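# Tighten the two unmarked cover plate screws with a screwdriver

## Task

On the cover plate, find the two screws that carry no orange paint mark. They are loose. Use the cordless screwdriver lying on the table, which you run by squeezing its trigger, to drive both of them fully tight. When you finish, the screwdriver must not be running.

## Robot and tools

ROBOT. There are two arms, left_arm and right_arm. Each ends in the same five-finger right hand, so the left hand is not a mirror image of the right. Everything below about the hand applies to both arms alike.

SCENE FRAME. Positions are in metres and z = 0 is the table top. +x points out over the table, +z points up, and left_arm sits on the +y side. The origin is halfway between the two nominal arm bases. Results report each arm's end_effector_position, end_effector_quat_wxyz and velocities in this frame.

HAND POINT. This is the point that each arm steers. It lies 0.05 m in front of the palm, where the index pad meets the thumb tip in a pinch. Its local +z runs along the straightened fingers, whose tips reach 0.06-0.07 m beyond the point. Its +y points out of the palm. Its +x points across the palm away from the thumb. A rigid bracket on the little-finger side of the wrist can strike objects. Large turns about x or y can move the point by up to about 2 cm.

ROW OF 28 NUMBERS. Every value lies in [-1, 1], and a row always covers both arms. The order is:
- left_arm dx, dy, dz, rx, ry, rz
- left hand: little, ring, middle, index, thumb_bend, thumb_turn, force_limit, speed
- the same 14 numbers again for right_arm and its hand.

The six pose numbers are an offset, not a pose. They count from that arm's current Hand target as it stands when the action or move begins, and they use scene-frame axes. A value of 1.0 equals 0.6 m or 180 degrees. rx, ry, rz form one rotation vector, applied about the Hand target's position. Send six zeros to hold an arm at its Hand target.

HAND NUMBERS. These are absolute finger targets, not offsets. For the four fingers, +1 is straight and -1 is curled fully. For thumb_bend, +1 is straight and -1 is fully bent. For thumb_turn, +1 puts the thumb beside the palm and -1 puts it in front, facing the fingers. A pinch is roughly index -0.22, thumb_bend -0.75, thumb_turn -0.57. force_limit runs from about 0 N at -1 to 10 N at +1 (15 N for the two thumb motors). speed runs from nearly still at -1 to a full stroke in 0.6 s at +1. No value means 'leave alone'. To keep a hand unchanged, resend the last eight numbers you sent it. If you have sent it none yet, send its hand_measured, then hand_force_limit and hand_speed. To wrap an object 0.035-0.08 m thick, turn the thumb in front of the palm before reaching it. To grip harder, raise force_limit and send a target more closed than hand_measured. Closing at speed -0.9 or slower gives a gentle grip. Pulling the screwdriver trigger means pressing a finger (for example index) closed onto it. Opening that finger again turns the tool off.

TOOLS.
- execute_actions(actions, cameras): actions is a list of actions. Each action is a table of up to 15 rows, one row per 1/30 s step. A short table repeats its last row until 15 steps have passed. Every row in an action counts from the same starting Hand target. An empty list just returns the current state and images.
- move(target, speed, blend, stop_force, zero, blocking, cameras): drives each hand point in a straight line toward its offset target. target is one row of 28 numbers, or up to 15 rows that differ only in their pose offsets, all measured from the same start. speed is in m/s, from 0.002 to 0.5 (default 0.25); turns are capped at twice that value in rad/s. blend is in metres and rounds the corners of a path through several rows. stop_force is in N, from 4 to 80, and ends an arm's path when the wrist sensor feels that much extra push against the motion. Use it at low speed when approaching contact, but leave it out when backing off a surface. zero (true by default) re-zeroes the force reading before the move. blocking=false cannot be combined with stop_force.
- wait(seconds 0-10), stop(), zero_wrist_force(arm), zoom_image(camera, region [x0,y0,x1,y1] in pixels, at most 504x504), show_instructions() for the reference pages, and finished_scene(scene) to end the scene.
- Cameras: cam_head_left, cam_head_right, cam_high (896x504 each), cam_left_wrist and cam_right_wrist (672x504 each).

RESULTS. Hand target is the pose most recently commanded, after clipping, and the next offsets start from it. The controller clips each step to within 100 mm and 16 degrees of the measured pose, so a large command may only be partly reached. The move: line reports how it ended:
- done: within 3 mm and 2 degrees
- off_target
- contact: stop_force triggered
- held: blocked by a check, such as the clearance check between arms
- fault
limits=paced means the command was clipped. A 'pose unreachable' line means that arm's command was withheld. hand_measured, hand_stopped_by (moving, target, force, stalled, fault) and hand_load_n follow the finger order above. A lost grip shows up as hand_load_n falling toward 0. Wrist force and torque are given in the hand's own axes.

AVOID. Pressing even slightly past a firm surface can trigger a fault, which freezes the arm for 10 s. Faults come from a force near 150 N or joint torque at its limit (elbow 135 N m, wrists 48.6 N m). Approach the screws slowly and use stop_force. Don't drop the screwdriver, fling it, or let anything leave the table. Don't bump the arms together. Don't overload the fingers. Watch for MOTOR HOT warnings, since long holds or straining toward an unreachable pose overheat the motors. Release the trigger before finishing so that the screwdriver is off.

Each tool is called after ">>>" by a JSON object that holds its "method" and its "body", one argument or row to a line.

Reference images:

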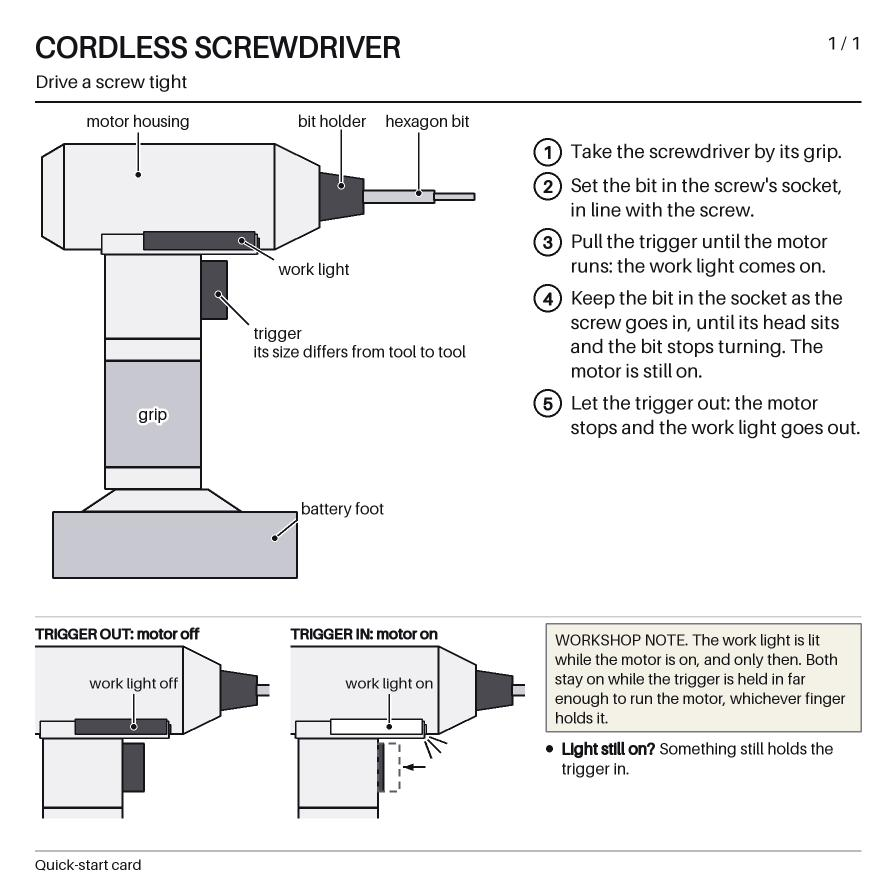

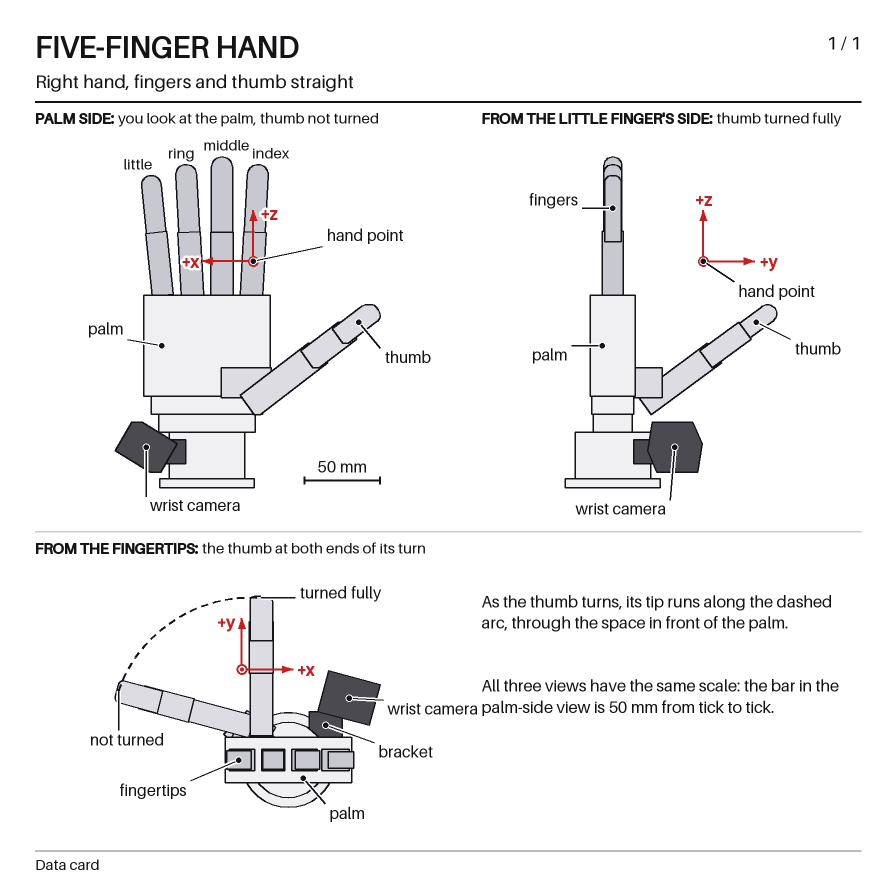

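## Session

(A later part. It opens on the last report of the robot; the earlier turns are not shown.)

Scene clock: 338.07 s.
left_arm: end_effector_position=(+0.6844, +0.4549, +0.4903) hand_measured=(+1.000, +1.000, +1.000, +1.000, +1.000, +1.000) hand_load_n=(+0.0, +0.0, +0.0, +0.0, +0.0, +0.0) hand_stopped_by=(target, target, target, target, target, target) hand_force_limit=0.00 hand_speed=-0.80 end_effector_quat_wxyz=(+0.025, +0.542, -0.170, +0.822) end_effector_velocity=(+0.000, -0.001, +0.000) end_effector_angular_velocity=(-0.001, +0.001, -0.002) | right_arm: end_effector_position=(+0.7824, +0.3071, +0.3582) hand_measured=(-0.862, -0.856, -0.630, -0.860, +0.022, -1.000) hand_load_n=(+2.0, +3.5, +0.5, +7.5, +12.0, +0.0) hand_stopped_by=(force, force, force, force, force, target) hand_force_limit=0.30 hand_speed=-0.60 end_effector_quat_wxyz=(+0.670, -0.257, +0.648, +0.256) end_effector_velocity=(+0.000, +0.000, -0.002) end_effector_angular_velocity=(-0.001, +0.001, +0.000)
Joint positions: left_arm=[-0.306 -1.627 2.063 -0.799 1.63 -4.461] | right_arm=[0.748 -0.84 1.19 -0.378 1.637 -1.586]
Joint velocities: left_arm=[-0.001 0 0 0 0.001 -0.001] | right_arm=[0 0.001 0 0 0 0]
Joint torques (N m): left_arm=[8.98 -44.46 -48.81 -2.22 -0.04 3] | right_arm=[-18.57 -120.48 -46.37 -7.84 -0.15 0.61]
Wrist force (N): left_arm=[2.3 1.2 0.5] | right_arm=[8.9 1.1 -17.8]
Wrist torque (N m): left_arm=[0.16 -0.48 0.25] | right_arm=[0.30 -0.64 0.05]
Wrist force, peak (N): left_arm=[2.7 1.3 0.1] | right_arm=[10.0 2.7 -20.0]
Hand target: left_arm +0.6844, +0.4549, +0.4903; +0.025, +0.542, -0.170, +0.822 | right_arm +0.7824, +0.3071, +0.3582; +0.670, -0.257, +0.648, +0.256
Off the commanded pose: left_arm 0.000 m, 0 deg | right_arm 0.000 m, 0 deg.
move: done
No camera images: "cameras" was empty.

>>> {"method": "move", "body": {
  "target": [0,0,0,0,0,0,1,1,1,1,1,1,0,-0.8,0,0,-0.0017,0,0,0,-0.98,-0.98,-0.98,-0.9,-0.98,-1,0.3,-0.6],
  "speed": 0.003,
  "cameras": []
}}

>>> {"method": "move", "body": {
  "target": [0,0,0,0,0,0,1,1,1,1,1,1,0,-0.8,0,0,0.0012,0,0,0,-0.98,-0.98,-0.98,-0.9,-0.98,-1,0.3,-0.6],
  "speed": 0.003,
  "cameras": []
}}

Scene clock: 338.93 s.
left_arm: end_effector_position=(+0.6844, +0.4549, +0.4903) hand_measured=(+1.000, +1.000, +1.000, +1.000, +1.000, +1.000) hand_load_n=(+0.0, +0.0, +0.0, +0.0, +0.0, +0.5) hand_stopped_by=(target, target, target, target, target, target) hand_force_limit=0.00 hand_speed=-0.80 end_effector_quat_wxyz=(+0.025, +0.542, -0.170, +0.822) end_effector_velocity=(+0.000, -0.001, +0.000) end_effector_angular_velocity=(+0.000, +0.000, -0.001) | right_arm: end_effector_position=(+0.7824, +0.3071, +0.3572) hand_measured=(-0.862, -0.856, -0.630, -0.860, +0.022, -1.000) hand_load_n=(+2.0, +3.5, +0.5, +8.0, +12.0, +0.0) hand_stopped_by=(force, force, force, force, force, target) hand_force_limit=0.30 hand_speed=-0.60 end_effector_quat_wxyz=(+0.670, -0.257, +0.648, +0.256) end_effector_velocity=(+0.000, +0.000, +0.000) end_effector_angular_velocity=(+0.001, -0.001, +0.000)
Joint positions: left_arm=[-0.306 -1.627 2.063 -0.799 1.63 -4.461] | right_arm=[0.748 -0.839 1.191 -0.379 1.637 -1.586]
Joint velocities: left_arm=[-0.001 0 0 0.001 -0.001 0] | right_arm=[0 0 0 -0.001 0 0]
Joint torques (N m): left_arm=[8.77 -44.49 -49.38 -1.65 0.4 2.52] | right_arm=[-14.33 -103.6 -47.98 -7.98 0.64 1.54]
Wrist force (N): left_arm=[2.4 1.4 0.6] | right_arm=[9.1 -0.7 -18.7]
Wrist torque (N m): left_arm=[0.20 -0.51 0.27] | right_arm=[0.52 -0.58 0.12]
Wrist force, peak (N): left_arm=[2.4 1.7 0.4] | right_arm=[9.5 -1.0 -19.6]
Hand target: left_arm +0.6844, +0.4549, +0.4903; +0.025, +0.542, -0.170, +0.822 | right_arm +0.7824, +0.3071, +0.3572; +0.670, -0.257, +0.648, +0.256
Off the commanded pose: left_arm 0.000 m, 0 deg | right_arm 0.000 m, 0 deg.
move: done
No camera images: "cameras" was empty.

Scene clock: 339.63 s.
left_arm: end_effector_position=(+0.6844, +0.4549, +0.4903) hand_measured=(+1.000, +1.000, +1.000, +1.000, +1.000, +1.000) hand_load_n=(+0.0, +0.0, -0.5, +0.0, +0.0, +0.0) hand_stopped_by=(target, target, target, target, target, target) hand_force_limit=0.00 hand_speed=-0.80 end_effector_quat_wxyz=(+0.025, +0.542, -0.170, +0.822) end_effector_velocity=(+0.000, +0.000, +0.000) end_effector_angular_velocity=(-0.001, +0.000, -0.001) | right_arm: end_effector_position=(+0.7824, +0.3071, +0.3579) hand_measured=(-0.862, -0.856, -0.630, -0.860, +0.022, -1.000) hand_load_n=(+2.5, +3.5, +0.5, +7.5, +12.0, +0.0) hand_stopped_by=(force, force, force, force, force, target) hand_force_limit=0.30 hand_speed=-0.60 end_effector_quat_wxyz=(+0.670, -0.257, +0.648, +0.256) end_effector_velocity=(+0.000, +0.000, +0.001) end_effector_angular_velocity=(+0.000, +0.000, +0.000)
Joint positions: left_arm=[-0.306 -1.627 2.063 -0.799 1.63 -4.461] | right_arm=[0.748 -0.84 1.19 -0.378 1.637 -1.586]
Joint velocities: left_arm=[0 0 0 0 0 -0.001] | right_arm=[0 -0.001 0 0 0 0]
Joint torques (N m): left_arm=[8.34 -39.56 -49.84 -2.31 0.08 3.08] | right_arm=[-8.73 -122.01 -55.96 -2.84 1.31 1.64]
Wrist force (N): left_arm=[2.1 0.9 0.5] | right_arm=[8.6 0.2 -16.3]
Wrist torque (N m): left_arm=[0.12 -0.46 0.24] | right_arm=[0.21 -0.60 0.03]
Wrist force, peak (N): left_arm=[2.5 1.1 0.2] | right_arm=[9.4 -1.0 -19.2]
Hand target: left_arm +0.6844, +0.4549, +0.4903; +0.025, +0.542, -0.170, +0.822 | right_arm +0.7824, +0.3071, +0.3579; +0.670, -0.257, +0.648, +0.256
Off the commanded pose: left_arm 0.000 m, 0 deg | right_arm 0.000 m, 0 deg.
move: done
No camera images: "cameras" was empty.

>>> {"method": "move", "body": {
  "target": [
    [0,0,0,0,0,0,1,1,1,1,1,1,0,-0.8,-0.00076,0.00109,0,0,0,0,-0.98,-0.98,-0.98,-0.9,-0.98,-1,0.3,-0.6],
    [0,0,0,0,0,0,1,1,1,1,1,1,0,-0.8,-0.00076,0.00109,-0.00067,0,0,0,-0.98,-0.98,-0.98,-0.9,-0.98,-1,0.3,-0.6],
    [0,0,0,0,0,0,1,1,1,1,1,1,0,-0.8,0.00019,-0.00027,-0.00067,0,0,0,-0.98,-0.98,-0.98,-0.9,-0.98,-1,0.3,-0.6],
    [0,0,0,0,0,0,1,1,1,1,1,1,0,-0.8,0.00019,-0.00027,-0.00133,0,0,0,-0.98,-0.98,-0.98,-0.9,-0.98,-1,0.3,-0.6],
    [0,0,0,0,0,0,1,1,1,1,1,1,0,-0.8,-0.00076,0.00109,-0.00133,0,0,0,-0.98,-0.98,-0.98,-0.9,-0.98,-1,0.3,-0.6],
    [0,0,0,0,0,0,1,1,1,1,1,1,0,-0.8,-0.00038,0.00055,-0.0005,0,0,0,-0.98,-0.98,-0.98,-0.9,-0.98,-1,0.3,-0.6]
  ],
  "speed": 0.004,
  "cameras": []
}}

Scene clock: 341.27 s.
left_arm: end_effector_position=(+0.6844, +0.4549, +0.4903) hand_measured=(+1.000, +1.000, +1.000, +1.000, +1.000, +1.000) hand_load_n=(+0.0, +0.0, +0.0, -0.5, +0.0, +0.0) hand_stopped_by=(target, target, target, target, target, target) hand_force_limit=0.00 hand_speed=-0.80 end_effector_quat_wxyz=(+0.025, +0.542, -0.170, +0.822) end_effector_velocity=(+0.000, +0.000, +0.000) end_effector_angular_velocity=(+0.001, +0.000, +0.000) | right_arm: end_effector_position=(+0.7821, +0.3075, +0.3576) hand_measured=(-0.862, -0.856, -0.630, -0.860, +0.022, -1.000) hand_load_n=(+2.0, +3.5, +0.5, +8.0, +12.0, +0.0) hand_stopped_by=(force, force, force, force, force, target) hand_force_limit=0.30 hand_speed=-0.60 end_effector_quat_wxyz=(+0.670, -0.257, +0.648, +0.256) end_effector_velocity=(+0.000, +0.000, -0.001) end_effector_angular_velocity=(+0.000, +0.001, +0.000)
Joint positions: left_arm=[-0.306 -1.627 2.063 -0.799 1.63 -4.461] | right_arm=[0.749 -0.839 1.19 -0.379 1.637 -1.586]
Joint velocities: left_arm=[-0.001 0 0 0 0 0.001] | right_arm=[0 0.001 0 0 0 0]
Joint torques (N m): left_arm=[9.24 -43.29 -49.58 -2.54 0.3 2.98] | right_arm=[-18.23 -121.82 -54.94 -2.74 -1 -0.16]
Wrist force (N): left_arm=[2.2 1.3 0.0] | right_arm=[8.3 -0.2 -12.5]
Wrist torque (N m): left_arm=[0.22 -0.46 0.25] | right_arm=[0.15 -0.49 0.06]
Wrist force, peak (N): left_arm=[2.6 1.2 0.4] | right_arm=[9.3 -1.4 -18.8]
Hand target: left_arm +0.6844, +0.4549, +0.4903; +0.025, +0.542, -0.170, +0.822 | right_arm +0.7822, +0.3074, +0.3576; +0.670, -0.257, +0.648, +0.256
Off the commanded pose: left_arm 0.000 m, 0 deg | right_arm 0.000 m, 0 deg.
move: done
No camera images: "cameras" was empty.

>>> {"method": "move", "body": {
  "target": [0,0,0,0,0,0,1,1,1,1,1,1,0,-0.8,0.0006,0.0002,0.001,0,0,0,-0.98,-0.98,-0.98,-0.9,-0.98,-1,0.3,-0.6],
  "speed": 0.003,
  "cameras": ["cam_left_wrist"]
}}

>>> {"method": "zoom_image", "body": {
  "camera": "cam_left_wrist",
  "region": [360, 280, 400, 320]
}}

Scene clock: 342.13 s.
left_arm: end_effector_position=(+0.6844, +0.4549, +0.4903) hand_measured=(+1.000, +1.000, +1.000, +1.000, +1.000, +1.000) hand_load_n=(-0.5, +0.0, +0.0, -0.5, +0.0, +0.0) hand_stopped_by=(target, target, target, target, target, target) hand_force_limit=0.00 hand_speed=-0.80 end_effector_quat_wxyz=(+0.025, +0.542, -0.170, +0.822) end_effector_velocity=(+0.000, +0.001, +0.000) end_effector_angular_velocity=(+0.001, +0.000, +0.001) | right_arm: end_effector_position=(+0.7825, +0.3075, +0.3583) hand_measured=(-0.862, -0.856, -0.630, -0.860, +0.022, -1.000) hand_load_n=(+3.5, +4.0, +0.5, +7.0, +12.5, -1.0) hand_stopped_by=(force, force, force, force, force, target) hand_force_limit=0.30 hand_speed=-0.60 end_effector_quat_wxyz=(+0.670, -0.257, +0.648, +0.256) end_effector_velocity=(+0.000, +0.000, +0.001) end_effector_angular_velocity=(+0.000, +0.000, +0.000)
Joint positions: left_arm=[-0.306 -1.627 2.063 -0.799 1.63 -4.461] | right_arm=[0.748 -0.839 1.189 -0.377 1.637 -1.586]
Joint velocities: left_arm=[0.001 0 0 0 0 0.001] | right_arm=[0 -0.001 0 0 0 0]
Joint torques (N m): left_arm=[7 -41.98 -50.33 -2.12 0.05 2.67] | right_arm=[-21.01 -102.7 -59.06 -4.26 0.34 -0.8]
Wrist force (N): left_arm=[2.4 1.3 0.4] | right_arm=[9.3 1.0 -24.3]
Wrist torque (N m): left_arm=[0.19 -0.50 0.27] | right_arm=[0.69 -0.72 0.09]
Wrist force, peak (N): left_arm=[2.8 1.0 0.4] | right_arm=[9.3 1.0 -24.3]
Hand target: left_arm +0.6844, +0.4549, +0.4903; +0.025, +0.542, -0.170, +0.822 | right_arm +0.7825, +0.3075, +0.3582; +0.670, -0.257, +0.648, +0.256
Off the commanded pose: left_arm 0.000 m, 0 deg | right_arm 0.000 m, 0 deg.
move: done
Images, in order (width x height): cam_left_wrist 672x504.

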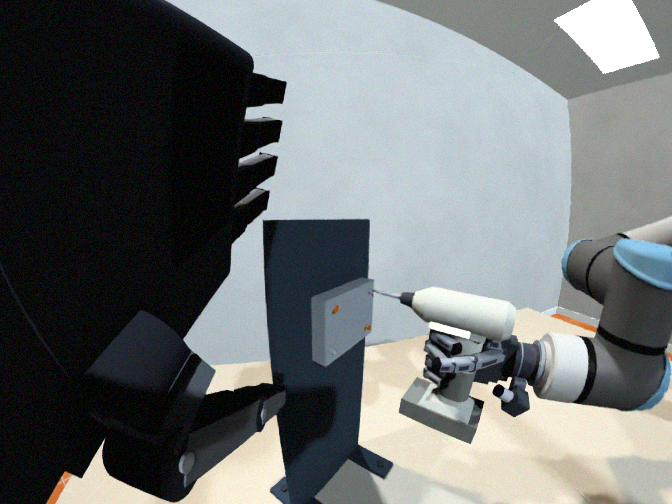

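Scaled by 12.600 from the camera's 672x504 image, which has a finer 960x720 frame.

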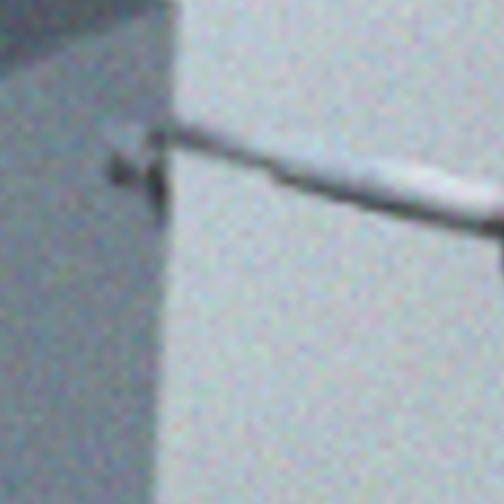

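>>> {"method": "move", "body": {
  "target": [0,0,0,0,0,0,1,1,1,1,1,1,0,-0.8,-0.00191,-0.00134,-0.001,0,0,0,-0.98,-0.98,-0.98,-0.9,-0.98,-1,0.3,-0.6],
  "speed": 0.02,
  "cameras": ["cam_left_wrist"]
}}

>>> {"method": "zoom_image", "body": {
  "camera": "cam_left_wrist",
  "region": [360, 280, 400, 320]
}}

Scene clock: 343.03 s.
left_arm: end_effector_position=(+0.6844, +0.4549, +0.4903) hand_measured=(+1.000, +1.000, +1.000, +1.000, +1.000, +1.000) hand_load_n=(+0.0, +0.0, +0.0, +0.0, +0.0, +0.0) hand_stopped_by=(target, target, target, target, target, target) hand_force_limit=0.00 hand_speed=-0.80 end_effector_quat_wxyz=(+0.025, +0.542, -0.170, +0.822) end_effector_velocity=(+0.000, +0.000, +0.000) end_effector_angular_velocity=(+0.000, +0.000, +0.000) | right_arm: end_effector_position=(+0.7814, +0.3067, +0.3576) hand_measured=(-0.862, -0.856, -0.630, -0.860, +0.022, -1.000) hand_load_n=(+1.0, +3.0, +1.0, +9.0, +12.0, +0.5) hand_stopped_by=(force, force, force, force, force, target) hand_force_limit=0.30 hand_speed=-0.60 end_effector_quat_wxyz=(+0.670, -0.257, +0.648, +0.256) end_effector_velocity=(+0.000, +0.000, +0.001) end_effector_angular_velocity=(+0.001, -0.001, +0.000)
Joint positions: left_arm=[-0.306 -1.627 2.063 -0.799 1.63 -4.461] | right_arm=[0.748 -0.841 1.193 -0.38 1.637 -1.586]
Joint velocities: left_arm=[0 0 0 0 0 0.001] | right_arm=[0 0 0 -0.001 0 0]
Joint torques (N m): left_arm=[8.71 -42.8 -50.54 -2.21 0.49 3.14] | right_arm=[16.23 -119.7 -46.41 -6 1.98 -0.78]
Wrist force (N): left_arm=[2.3 1.1 0.8] | right_arm=[8.1 -1.6 -2.2]
Wrist torque (N m): left_arm=[0.14 -0.49 0.26] | right_arm=[-0.30 -0.18 0.09]
Wrist force, peak (N): left_arm=[2.5 1.2 0.5] | right_arm=[9.0 0.1 -24.1]
Hand target: left_arm +0.6844, +0.4549, +0.4903; +0.025, +0.542, -0.170, +0.822 | right_arm +0.7814, +0.3067, +0.3576; +0.670, -0.257, +0.648, +0.256
Off the commanded pose: left_arm 0.000 m, 0 deg | right_arm 0.000 m, 0 deg.
move: done
Images, in order (width x height): cam_left_wrist 672x504.

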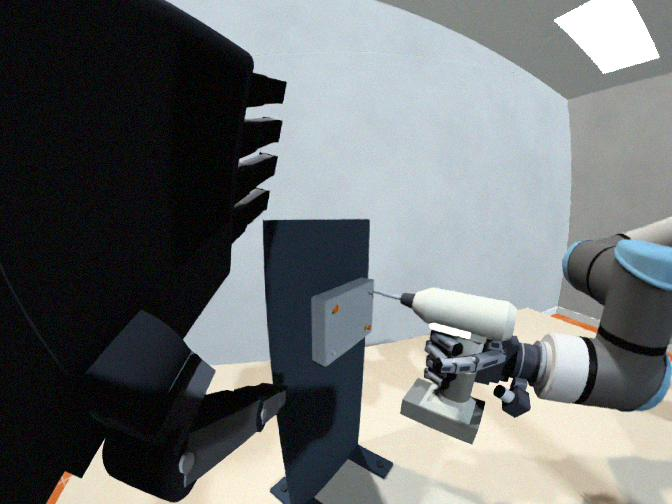

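Scaled by 12.600 from the camera's 672x504 image, which has a finer 960x720 frame.

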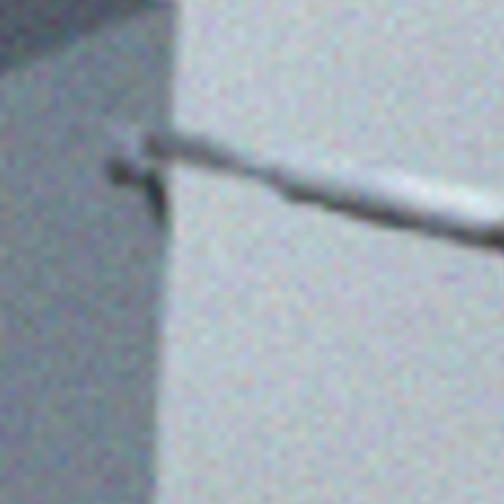

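>>> {"method": "move", "body": {
  "target": [
    [0,0,0,0,0,0,1,1,1,1,1,1,0,-0.8,-0.0013,-0.0009,-0.0023,0,0,0,-0.98,-0.98,-0.98,-0.9,-0.98,-1,0.3,-0.6],
    [0,0,0,0,0,0,1,1,1,1,1,1,0,-0.8,0.0055,0.0038,-0.0023,0,0,0,-0.98,-0.98,-0.98,-0.9,-0.98,-1,0.3,-0.6]
  ],
  "speed": 0.006,
  "stop_force": 6,
  "cameras": ["cam_left_wrist"]
}}

>>> {"method": "zoom_image", "body": {
  "camera": "cam_left_wrist",
  "region": [360, 280, 400, 320]
}}

Scene clock: 345.17 s.
left_arm: end_effector_position=(+0.6844, +0.4549, +0.4903) hand_measured=(+1.000, +1.000, +1.000, +1.000, +1.000, +1.000) hand_load_n=(+0.0, +0.0, -0.5, +0.0, +0.0, +0.0) hand_stopped_by=(target, target, target, target, target, target) hand_force_limit=0.00 hand_speed=-0.80 end_effector_quat_wxyz=(+0.025, +0.542, -0.170, +0.822) end_effector_velocity=(+0.000, +0.000, -0.001) end_effector_angular_velocity=(+0.001, +0.001, +0.000) | right_arm: end_effector_position=(+0.7819, +0.3073, +0.3563) hand_measured=(-0.862, -0.856, -0.630, -0.860, +0.022, -1.000) hand_load_n=(+2.0, +3.5, +1.0, +8.5, +11.5, +0.5) hand_stopped_by=(force, force, force, force, force, target) hand_force_limit=0.30 hand_speed=-0.60 end_effector_quat_wxyz=(+0.670, -0.257, +0.648, +0.256) end_effector_velocity=(+0.000, +0.000, -0.001) end_effector_angular_velocity=(+0.000, +0.000, +0.000)
Joint positions: left_arm=[-0.306 -1.627 2.063 -0.799 1.63 -4.461] | right_arm=[0.749 -0.839 1.192 -0.381 1.637 -1.586]
Joint velocities: left_arm=[0 0.001 0 0 0 0] | right_arm=[0 0.001 0 -0.001 0 0]
Joint torques (N m): left_arm=[8.53 -41.96 -48.86 -2.34 -0.3 2.61] | right_arm=[14.6 -122.96 -43.58 -6.45 1.63 -0.51]
Wrist force (N): left_arm=[1.8 1.1 0.1] | right_arm=[8.3 -1.5 -5.1]
Wrist torque (N m): left_arm=[0.19 -0.39 0.23] | right_arm=[-0.14 -0.20 0.10]
Wrist force, peak (N): left_arm=[2.6 1.5 0.4] | right_arm=[9.7 -1.1 -16.9]
Hand target: left_arm +0.6844, +0.4549, +0.4903; +0.025, +0.542, -0.170, +0.822 | right_arm +0.7819, +0.3073, +0.3563; +0.670, -0.257, +0.648, +0.256
Off the commanded pose: left_arm 0.000 m, 0 deg | right_arm 0.003 m, 0 deg.
move: contact (right_arm); path passed 1 of 2 targets
Images, in order (width x height): cam_left_wrist 672x504.

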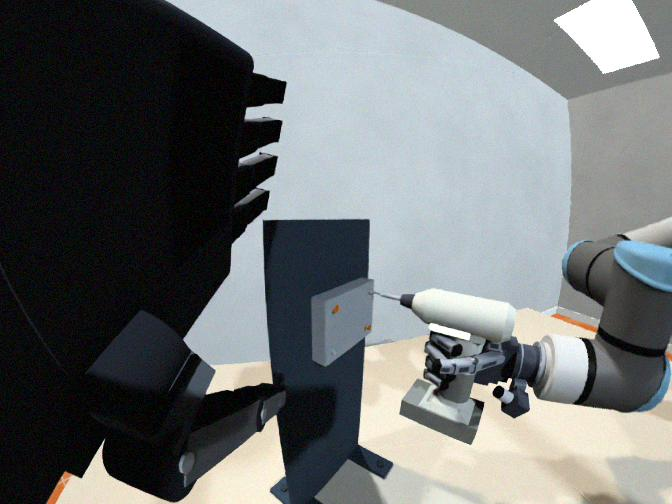

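Scaled by 12.600 from the camera's 672x504 image, which has a finer 960x720 frame.

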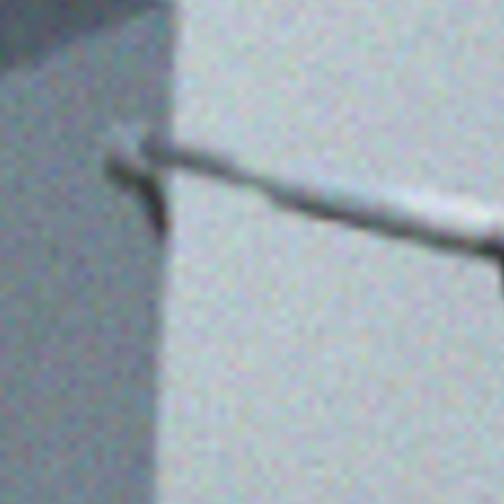

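>>> {"method": "move", "body": {
  "target": [0,0,0,0,0,0,1,1,1,1,1,1,0,-0.8,0.0003,0.0002,-0.0012,0,0,0,-0.98,-0.98,-0.98,-0.9,-0.98,-1,0.3,-0.6],
  "speed": 0.003,
  "cameras": ["cam_left_wrist"]
}}

>>> {"method": "zoom_image", "body": {
  "camera": "cam_left_wrist",
  "region": [360, 280, 400, 320]
}}

Scene clock: 346.03 s.
left_arm: end_effector_position=(+0.6844, +0.4549, +0.4903) hand_measured=(+1.000, +1.000, +1.000, +1.000, +1.000, +1.000) hand_load_n=(-0.5, +0.0, +0.0, +0.0, +0.0, +0.0) hand_stopped_by=(target, target, target, target, target, target) hand_force_limit=0.00 hand_speed=-0.80 end_effector_quat_wxyz=(+0.025, +0.542, -0.170, +0.822) end_effector_velocity=(+0.000, +0.001, +0.000) end_effector_angular_velocity=(-0.001, +0.000, +0.002) | right_arm: end_effector_position=(+0.7820, +0.3074, +0.3556) hand_measured=(-0.862, -0.856, -0.630, -0.860, +0.022, -1.000) hand_load_n=(+2.0, +3.5, +0.5, +8.0, +12.0, +0.0) hand_stopped_by=(force, force, force, force, force, target) hand_force_limit=0.30 hand_speed=-0.60 end_effector_quat_wxyz=(+0.670, -0.257, +0.648, +0.256) end_effector_velocity=(+0.000, +0.000, -0.001) end_effector_angular_velocity=(-0.001, +0.000, +0.000)
Joint positions: left_arm=[-0.306 -1.627 2.063 -0.799 1.63 -4.461] | right_arm=[0.749 -0.838 1.192 -0.382 1.637 -1.586]
Joint velocities: left_arm=[0.001 0 0 0 -0.001 -0.001] | right_arm=[0 0.001 0 -0.001 0 0]
Joint torques (N m): left_arm=[9.86 -45.29 -49.93 -2.16 0.07 2.81] | right_arm=[1.66 -105.44 -48.19 -7.99 -0.37 -0.63]
Wrist force (N): left_arm=[2.2 1.1 0.3] | right_arm=[9.6 -0.1 -16.4]
Wrist torque (N m): left_arm=[0.17 -0.46 0.25] | right_arm=[0.34 -0.47 0.13]
Wrist force, peak (N): left_arm=[2.5 1.3 0.4] | right_arm=[9.6 0.0 -16.5]
Hand target: left_arm +0.6844, +0.4549, +0.4903; +0.025, +0.542, -0.170, +0.822 | right_arm +0.7820, +0.3074, +0.3556; +0.670, -0.257, +0.648, +0.256
Off the commanded pose: left_arm 0.000 m, 0 deg | right_arm 0.000 m, 0 deg.
move: done
Images, in order (width x height): cam_left_wrist 672x504.

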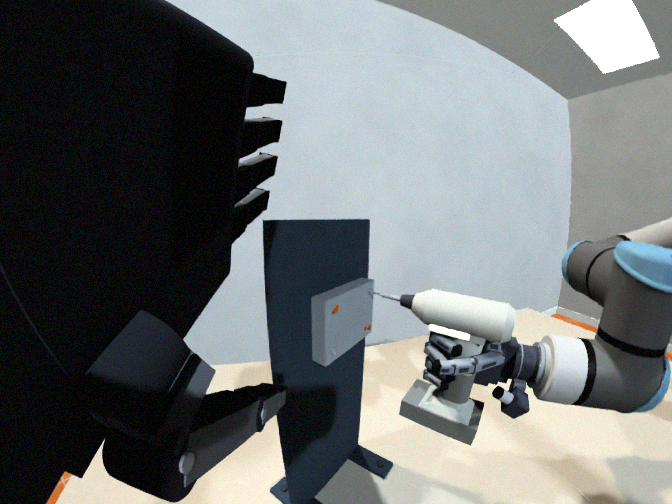

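Scaled by 12.600 from the camera's 672x504 image, which has a finer 960x720 frame.

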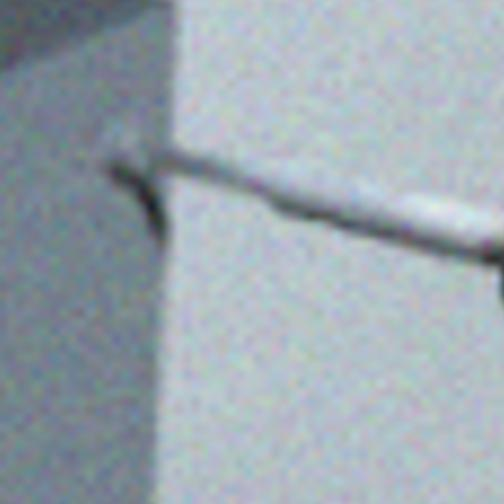

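>>> {"method": "move", "body": {
  "target": [
    [0,0,0,0,0,0,1,1,1,1,1,1,0,-0.8,-0.0012,-0.0008,0.0009,0,0,0,-0.98,-0.98,-0.98,-0.9,-0.98,-1,0.3,-0.6],
    [0,0,0,0,0,0,1,1,1,1,1,1,0,-0.8,-0.0004,-0.0001,0.0009,0,0,0,-0.98,-0.98,-0.98,-0.9,-0.98,-1,0.3,-0.6],
    [0,0,0,0,0,0,1,1,1,1,1,1,0,-0.8,-0.0001,-0.0007,0.0009,0,0,0,-0.98,-0.98,-0.98,-0.9,-0.98,-1,0.3,-0.6]
  ],
  "speed": 0.004,
  "cameras": ["cam_left_wrist"]
}}

>>> {"method": "zoom_image", "body": {
  "camera": "cam_left_wrist",
  "region": [360, 280, 400, 320]
}}

Scene clock: 347.77 s.
left_arm: end_effector_position=(+0.6844, +0.4549, +0.4903) hand_measured=(+1.000, +1.000, +1.000, +1.000, +1.000, +1.000) hand_load_n=(+0.0, +0.0, +0.0, +0.0, +0.0, +0.0) hand_stopped_by=(target, target, target, target, target, target) hand_force_limit=0.00 hand_speed=-0.80 end_effector_quat_wxyz=(+0.025, +0.542, -0.170, +0.822) end_effector_velocity=(+0.000, +0.001, +0.000) end_effector_angular_velocity=(-0.001, +0.001, +0.001) | right_arm: end_effector_position=(+0.7819, +0.3070, +0.3561) hand_measured=(-0.862, -0.856, -0.630, -0.860, +0.022, -1.000) hand_load_n=(+1.5, +3.5, +1.0, +9.0, +11.5, +0.5) hand_stopped_by=(force, force, force, force, force, target) hand_force_limit=0.30 hand_speed=-0.60 end_effector_quat_wxyz=(+0.670, -0.257, +0.648, +0.256) end_effector_velocity=(+0.000, +0.000, -0.001) end_effector_angular_velocity=(-0.001, +0.001, +0.000)
Joint positions: left_arm=[-0.306 -1.627 2.063 -0.799 1.63 -4.461] | right_arm=[0.748 -0.839 1.193 -0.381 1.637 -1.586]
Joint velocities: left_arm=[0.001 0 0 0.001 0 -0.001] | right_arm=[0 0.001 0 0.001 0 0]
Joint torques (N m): left_arm=[9.68 -45 -48.73 -2.67 0.4 2.73] | right_arm=[-14.81 -121.79 -42.44 -5.32 -1.09 -0.05]
Wrist force (N): left_arm=[2.3 1.3 0.0] | right_arm=[8.5 -1.1 -4.7]
Wrist torque (N m): left_arm=[0.21 -0.47 0.26] | right_arm=[-0.13 -0.22 0.11]
Wrist force, peak (N): left_arm=[2.5 1.4 0.4] | right_arm=[9.8 -0.2 -16.7]
Hand target: left_arm +0.6844, +0.4549, +0.4903; +0.025, +0.542, -0.170, +0.822 | right_arm +0.7820, +0.3070, +0.3561; +0.670, -0.257, +0.648, +0.256
Off the commanded pose: left_arm 0.000 m, 0 deg | right_arm 0.000 m, 0 deg.
move: done
Images, in order (width x height): cam_left_wrist 672x504.

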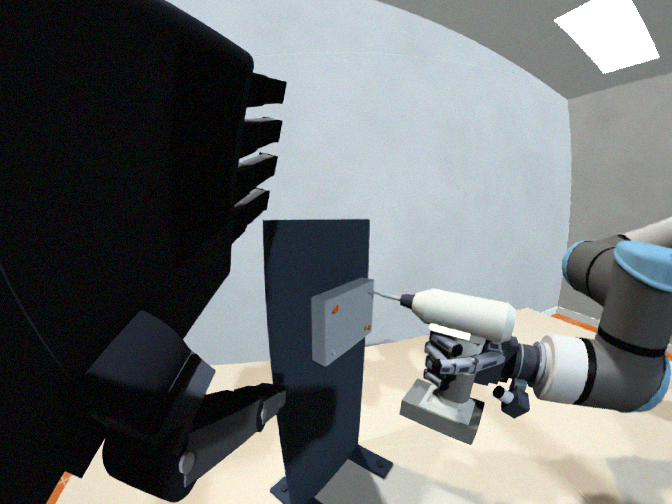

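Scaled by 12.600 from the camera's 672x504 image, which has a finer 960x720 frame.

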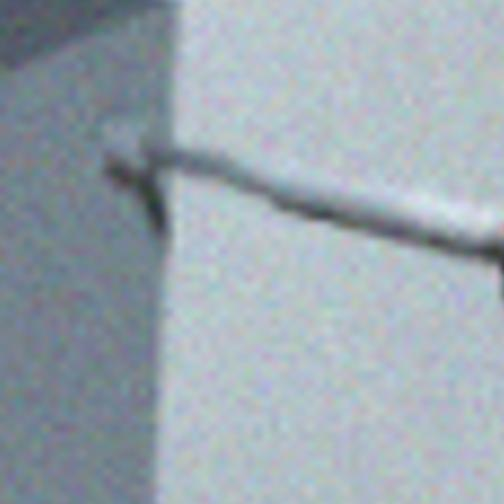

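>>> {"method": "move", "body": {
  "target": [
    [0,0,0,0,0,0,1,1,1,1,1,1,0,-0.8,0.00073,-0.00071,0,0,0,0,-0.98,-0.98,-0.98,-0.9,-0.98,-1,0.3,-0.6],
    [0,0,0,0,0,0,1,1,1,1,1,1,0,-0.8,-0.00099,0.00175,0,0,0,0,-0.98,-0.98,-0.98,-0.9,-0.98,-1,0.3,-0.6],
    [0,0,0,0,0,0,1,1,1,1,1,1,0,-0.8,-0.00099,0.00175,0.00067,0,0,0,-0.98,-0.98,-0.98,-0.9,-0.98,-1,0.3,-0.6],
    [0,0,0,0,0,0,1,1,1,1,1,1,0,-0.8,0.00073,-0.00071,0.00067,0,0,0,-0.98,-0.98,-0.98,-0.9,-0.98,-1,0.3,-0.6]
  ],
  "speed": 0.004,
  "cameras": []
}}

Scene clock: 349.47 s.
left_arm: end_effector_position=(+0.6844, +0.4549, +0.4903) hand_measured=(+1.000, +1.000, +1.000, +1.000, +1.000, +1.000) hand_load_n=(+0.0, +0.0, +0.0, +0.0, +0.0, +0.0) hand_stopped_by=(target, target, target, target, target, target) hand_force_limit=0.00 hand_speed=-0.80 end_effector_quat_wxyz=(+0.025, +0.542, -0.170, +0.822) end_effector_velocity=(+0.000, -0.001, +0.000) end_effector_angular_velocity=(+0.000, +0.001, -0.001) | right_arm: end_effector_position=(+0.7824, +0.3065, +0.3565) hand_measured=(-0.862, -0.856, -0.630, -0.860, +0.022, -1.000) hand_load_n=(+2.0, +3.5, +1.0, +8.5, +12.0, +0.5) hand_stopped_by=(force, force, force, force, force, target) hand_force_limit=0.30 hand_speed=-0.60 end_effector_quat_wxyz=(+0.670, -0.257, +0.648, +0.256) end_effector_velocity=(+0.000, +0.000, +0.003) end_effector_angular_velocity=(+0.002, -0.002, +0.000)
Joint positions: left_arm=[-0.306 -1.627 2.063 -0.799 1.63 -4.461] | right_arm=[0.748 -0.84 1.193 -0.381 1.636 -1.586]
Joint velocities: left_arm=[-0.001 0 0 0 0 0] | right_arm=[0 -0.002 0 0 0 0]
Joint torques (N m): left_arm=[8 -41.79 -49.2 -2.61 0.23 3.15] | right_arm=[-11.95 -119.93 -45.07 -7.19 -0.56 1.27]
Wrist force (N): left_arm=[2.1 1.3 0.2] | right_arm=[8.4 -1.3 -8.3]
Wrist torque (N m): left_arm=[0.21 -0.45 0.25] | right_arm=[0.03 -0.25 0.11]
Wrist force, peak (N): left_arm=[2.5 1.4 0.4] | right_arm=[8.9 -1.3 -13.7]
Hand target: left_arm +0.6844, +0.4549, +0.4903; +0.025, +0.542, -0.170, +0.822 | right_arm +0.7824, +0.3065, +0.3565; +0.670, -0.257, +0.648, +0.256
Off the commanded pose: left_arm 0.000 m, 0 deg | right_arm 0.000 m, 0 deg.
move: done
No camera images: "cameras" was empty.

>>> {"method": "move", "body": {
  "target": [
    [0,0,0,0,0,0,1,1,1,1,1,1,0,-0.8,0,0,0.00067,0,0,0,-0.98,-0.98,-0.98,-0.9,-0.98,-1,0.3,-0.6],
    [0,0,0,0,0,0,1,1,1,1,1,1,0,-0.8,-0.00172,0.00246,0.00067,0,0,0,-0.98,-0.98,-0.98,-0.9,-0.98,-1,0.3,-0.6]
  ],
  "speed": 0.004,
  "cameras": []
}}

>>> {"method": "move", "body": {
  "target": [
    [0,0,0,0,0,0,1,1,1,1,1,1,0,-0.8,0,0,0.00067,0,0,0,-0.98,-0.98,-0.98,-0.9,-0.98,-1,0.3,-0.6],
    [0,0,0,0,0,0,1,1,1,1,1,1,0,-0.8,0.00172,-0.00246,0.00067,0,0,0,-0.98,-0.98,-0.98,-0.9,-0.98,-1,0.3,-0.6]
  ],
  "speed": 0.004,
  "cameras": ["cam_left_wrist"]
}}

>>> {"method": "zoom_image", "body": {
  "camera": "cam_left_wrist",
  "region": [360, 280, 400, 320]
}}

Scene clock: 350.50 s.
left_arm: end_effector_position=(+0.6844, +0.4549, +0.4903) hand_measured=(+1.000, +1.000, +1.000, +1.000, +1.000, +1.000) hand_load_n=(+0.0, +0.0, +0.0, +0.0, +0.0, +0.0) hand_stopped_by=(target, target, target, target, target, target) hand_force_limit=0.00 hand_speed=-0.80 end_effector_quat_wxyz=(+0.025, +0.542, -0.170, +0.822) end_effector_velocity=(+0.000, +0.000, +0.000) end_effector_angular_velocity=(-0.001, +0.000, +0.000) | right_arm: end_effector_position=(+0.7814, +0.3080, +0.3570) hand_measured=(-0.862, -0.856, -0.630, -0.860, +0.022, -1.000) hand_load_n=(+2.0, +3.5, +1.0, +8.5, +12.0, +0.5) hand_stopped_by=(force, force, force, force, force, target) hand_force_limit=0.30 hand_speed=-0.60 end_effector_quat_wxyz=(+0.670, -0.257, +0.648, +0.256) end_effector_velocity=(+0.000, +0.000, -0.003) end_effector_angular_velocity=(-0.002, +0.002, +0.000)
Joint positions: left_arm=[-0.306 -1.627 2.063 -0.799 1.63 -4.461] | right_arm=[0.749 -0.839 1.19 -0.38 1.638 -1.586]
Joint velocities: left_arm=[0 0 0 0 0 -0.001] | right_arm=[0 0.002 0 0.001 0 0]
Joint torques (N m): left_arm=[7.48 -42.94 -48.5 -2.35 0.17 3] | right_arm=[9.17 -104.25 -51.48 -2.04 1.69 -0.72]
Wrist force (N): left_arm=[2.2 1.5 0.3] | right_arm=[7.8 -1.4 -7.0]
Wrist torque (N m): left_arm=[0.23 -0.46 0.26] | right_arm=[0.01 -0.36 0.08]
Wrist force, peak (N): left_arm=[2.5 1.2 0.5] | right_arm=[9.5 -1.4 -11.0]
Hand target: left_arm +0.6844, +0.4549, +0.4903; +0.025, +0.542, -0.170, +0.822 | right_arm +0.7814, +0.3080, +0.3569; +0.670, -0.257, +0.648, +0.256
Off the commanded pose: left_arm 0.000 m, 0 deg | right_arm 0.000 m, 0 deg.
move: done
No camera images: "cameras" was empty.

Scene clock: 351.27 s.
left_arm: end_effector_position=(+0.6844, +0.4549, +0.4903) hand_measured=(+1.000, +1.000, +1.000, +1.000, +1.000, +1.000) hand_load_n=(+0.0, +0.0, +0.0, +0.0, +0.0, +0.0) hand_stopped_by=(target, target, target, target, target, target) hand_force_limit=0.00 hand_speed=-0.80 end_effector_quat_wxyz=(+0.025, +0.542, -0.170, +0.822) end_effector_velocity=(+0.000, -0.001, +0.000) end_effector_angular_velocity=(+0.000, +0.000, -0.001) | right_arm: end_effector_position=(+0.7824, +0.3065, +0.3573) hand_measured=(-0.862, -0.856, -0.630, -0.860, +0.022, -1.000) hand_load_n=(+1.5, +3.5, +1.0, +8.5, +12.0, +0.5) hand_stopped_by=(force, force, force, force, force, target) hand_force_limit=0.30 hand_speed=-0.60 end_effector_quat_wxyz=(+0.670, -0.257, +0.648, +0.256) end_effector_velocity=(+0.000, +0.000, +0.001) end_effector_angular_velocity=(+0.001, -0.001, +0.000)
Joint positions: left_arm=[-0.306 -1.627 2.063 -0.799 1.63 -4.461] | right_arm=[0.748 -0.84 1.192 -0.38 1.636 -1.586]
Joint velocities: left_arm=[-0.001 0 0 0 0 0] | right_arm=[0 -0.001 0 -0.001 0 0]
Joint torques (N m): left_arm=[5.37 -43.04 -48.83 -2.59 0.67 2.23] | right_arm=[-12.33 -119.98 -45.14 -7.29 -0.61 0.68]
Wrist force (N): left_arm=[2.2 1.0 0.1] | right_arm=[9.0 -1.2 -7.7]
Wrist torque (N m): left_arm=[0.16 -0.46 0.25] | right_arm=[-0.01 -0.32 0.14]
Wrist force, peak (N): left_arm=[2.6 1.2 -0.1] | right_arm=[9.0 -1.4 -8.2]
Hand target: left_arm +0.6844, +0.4549, +0.4903; +0.025, +0.542, -0.170, +0.822 | right_arm +0.7824, +0.3065, +0.3573; +0.670, -0.257, +0.648, +0.256
Off the commanded pose: left_arm 0.000 m, 0 deg | right_arm 0.000 m, 0 deg.
move: done
Images, in order (width x height): cam_left_wrist 672x504.

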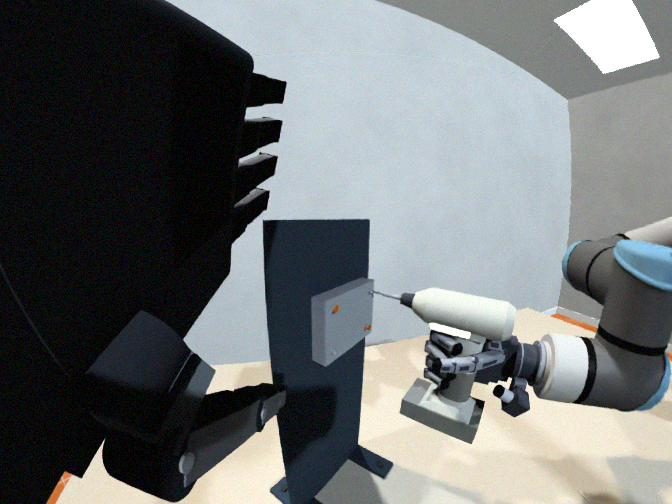

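Scaled by 12.600 from the camera's 672x504 image, which has a finer 960x720 frame.

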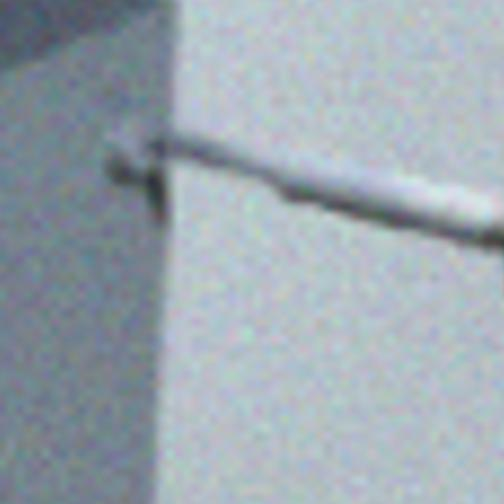

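>>> {"method": "move", "body": {
  "target": [0,0,0,0,0,0,1,1,1,1,1,1,0,-0.8,-0.00546,-0.00382,0,0,0,0,-0.98,-0.98,-0.98,0.4,-0.98,-1,0.3,0.3],
  "speed": 0.03,
  "cameras": ["cam_left_wrist"]
}}

>>> {"method": "zoom_image", "body": {
  "camera": "cam_left_wrist",
  "region": [360, 280, 400, 320]
}}

>>> {"method": "move", "body": {
  "target": [0,0,0,0,0,0,1,1,1,1,1,1,0,-0.8,0,0,0,0,0,0,-0.99,-0.99,-0.99,0.4,-0.99,-1,0.6,-0.9],
  "speed": 0.03,
  "cameras": ["cam_left_wrist"]
}}

>>> {"method": "zoom_image", "body": {
  "camera": "cam_left_wrist",
  "region": [360, 280, 400, 320]
}}

Scene clock: 352.60 s.
left_arm: end_effector_position=(+0.6844, +0.4549, +0.4903) hand_measured=(+1.000, +1.000, +1.000, +1.000, +1.000, +1.000) hand_load_n=(+0.0, +0.0, +0.0, +0.0, +0.0, +0.0) hand_stopped_by=(target, target, target, target, target, target) hand_force_limit=0.00 hand_speed=-0.80 end_effector_quat_wxyz=(+0.025, +0.542, -0.170, +0.822) end_effector_velocity=(+0.000, +0.001, -0.001) end_effector_angular_velocity=(+0.002, +0.000, +0.001) | right_arm: end_effector_position=(+0.7791, +0.3042, +0.3574) hand_measured=(-0.862, -0.856, -0.630, +0.400, +0.022, -1.000) hand_load_n=(+2.0, +4.5, +2.0, +0.0, +10.0, +1.5) hand_stopped_by=(force, force, force, target, force, target) hand_force_limit=0.30 hand_speed=0.30 end_effector_quat_wxyz=(+0.670, -0.257, +0.648, +0.256) end_effector_velocity=(+0.000, +0.000, +0.002) end_effector_angular_velocity=(+0.002, -0.002, +0.000)
Joint positions: left_arm=[-0.306 -1.627 2.063 -0.799 1.63 -4.461] | right_arm=[0.748 -0.846 1.203 -0.385 1.637 -1.586]
Joint velocities: left_arm=[0.001 0 0 0 0 0.002] | right_arm=[0 -0.001 -0.001 -0.001 0 0]
Joint torques (N m): left_arm=[6.14 -41.61 -50 -2.5 0.14 2.54] | right_arm=[14.6 -105.56 -53.18 -3.61 1.68 0.46]
Wrist force (N): left_arm=[1.9 1.2 0.3] | right_arm=[8.2 -1.3 -2.5]
Wrist torque (N m): left_arm=[0.19 -0.41 0.23] | right_arm=[-0.24 -0.18 0.10]
Wrist force, peak (N): left_arm=[2.7 1.2 0.3] | right_arm=[9.1 -1.1 -7.6]
Hand target: left_arm +0.6844, +0.4549, +0.4903; +0.025, +0.542, -0.170, +0.822 | right_arm +0.7791, +0.3042, +0.3573; +0.670, -0.257, +0.648, +0.256
Off the commanded pose: left_arm 0.000 m, 0 deg | right_arm 0.000 m, 0 deg.
move: done
Images, in order (width x height): cam_left_wrist 672x504.

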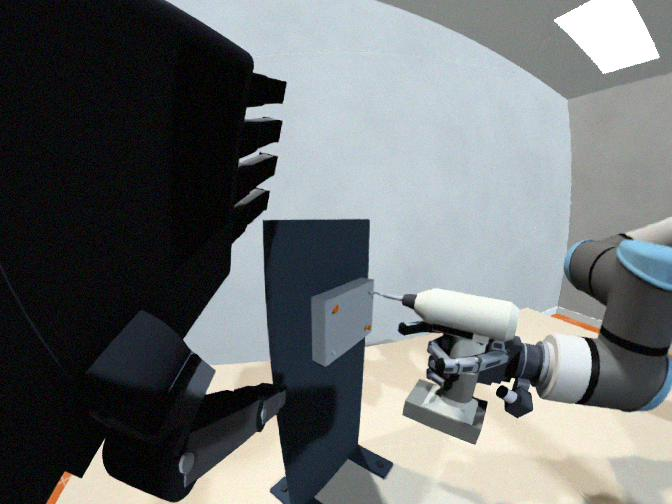

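Scaled by 12.600 from the camera's 672x504 image, which has a finer 960x720 frame.

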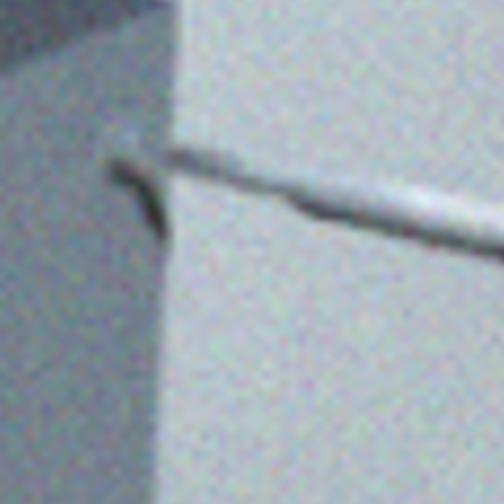

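Scene clock: 353.30 s.
left_arm: end_effector_position=(+0.6844, +0.4549, +0.4903) hand_measured=(+1.000, +1.000, +1.000, +1.000, +1.000, +1.000) hand_load_n=(+0.0, +0.0, +0.0, +0.0, +0.0, +0.0) hand_stopped_by=(target, target, target, target, target, target) hand_force_limit=0.00 hand_speed=-0.80 end_effector_quat_wxyz=(+0.025, +0.542, -0.170, +0.822) end_effector_velocity=(+0.000, +0.000, +0.001) end_effector_angular_velocity=(+0.000, -0.001, -0.001) | right_arm: end_effector_position=(+0.7791, +0.3042, +0.3573) hand_measured=(-0.876, -0.864, -0.644, +0.400, +0.014, -1.000) hand_load_n=(+8.0, +8.0, +9.5, -0.5, +11.0, +1.5) hand_stopped_by=(force, force, force, target, force, target) hand_force_limit=0.60 hand_speed=-0.90 end_effector_quat_wxyz=(+0.670, -0.257, +0.648, +0.256) end_effector_velocity=(+0.000, +0.000, -0.002) end_effector_angular_velocity=(-0.001, +0.001, +0.000)
Joint positions: left_arm=[-0.306 -1.627 2.063 -0.799 1.63 -4.461] | right_arm=[0.748 -0.846 1.203 -0.385 1.637 -1.586]
Joint velocities: left_arm=[0 -0.001 0 0 0.001 0] | right_arm=[0 0.001 0 0.001 0 0]
Joint torques (N m): left_arm=[6.65 -45.38 -48.62 -2.83 0.35 2.76] | right_arm=[14.5 -103.6 -51.9 -1.95 0.25 -0.62]
Wrist force (N): left_arm=[2.2 1.0 0.5] | right_arm=[8.1 -1.1 -2.3]
Wrist torque (N m): left_arm=[0.13 -0.47 0.25] | right_arm=[-0.22 -0.18 0.11]
Wrist force, peak (N): left_arm=[2.5 1.2 0.4] | right_arm=[8.2 -1.8 -2.6]
Hand target: left_arm +0.6844, +0.4549, +0.4903; +0.025, +0.542, -0.170, +0.822 | right_arm +0.7791, +0.3042, +0.3573; +0.670, -0.257, +0.648, +0.256
Off the commanded pose: left_arm 0.000 m, 0 deg | right_arm 0.000 m, 0 deg.
move: done
Images, in order (width x height): cam_left_wrist 672x504.

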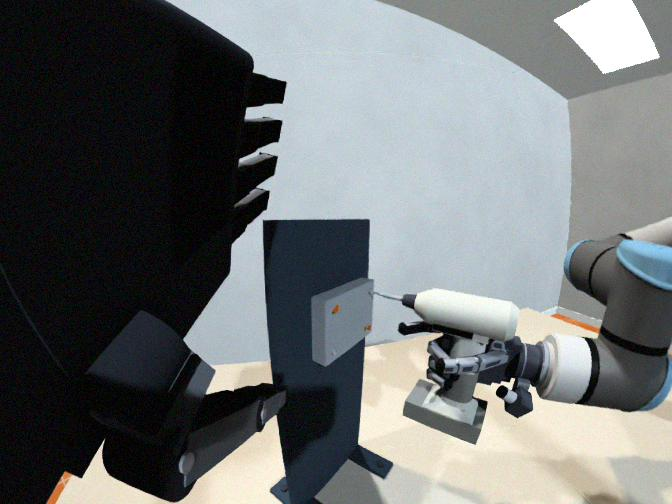

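Scaled by 12.600 from the camera's 672x504 image, which has a finer 960x720 frame.

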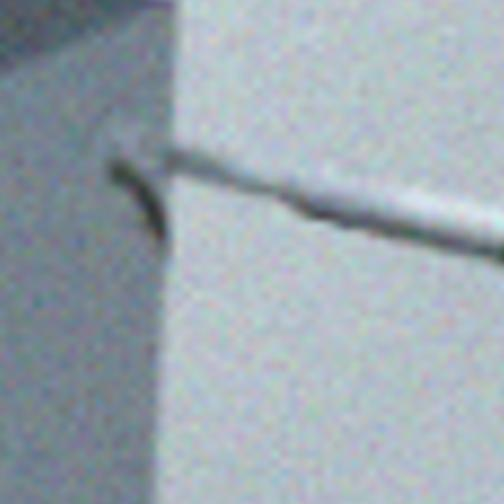

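>>> {"method": "zoom_image", "body": {
  "camera": "cam_left_wrist",
  "region": [360, 275, 420, 325]
}}

>>> {"method": "zoom_image", "body": {
  "camera": "cam_left_wrist",
  "region": [360, 275, 530, 375]
}}

Scaled by 8.400 from the camera's 672x504 image, which has a finer 960x720 frame.

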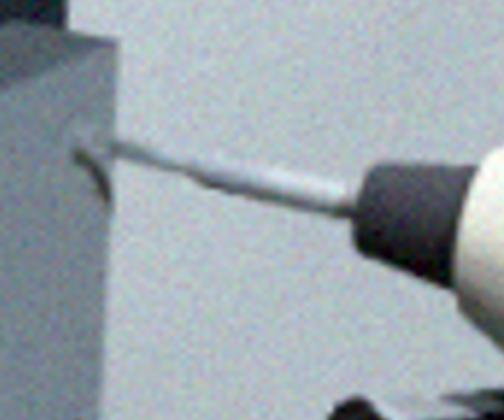

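Scaled by 2.965 from the camera's 672x504 image, which has a finer 960x720 frame.

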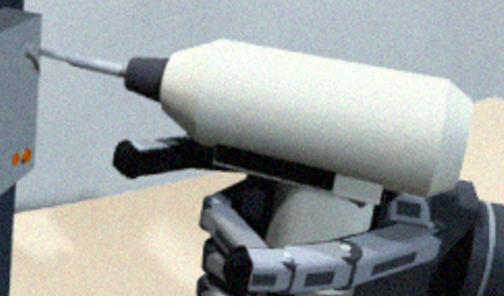

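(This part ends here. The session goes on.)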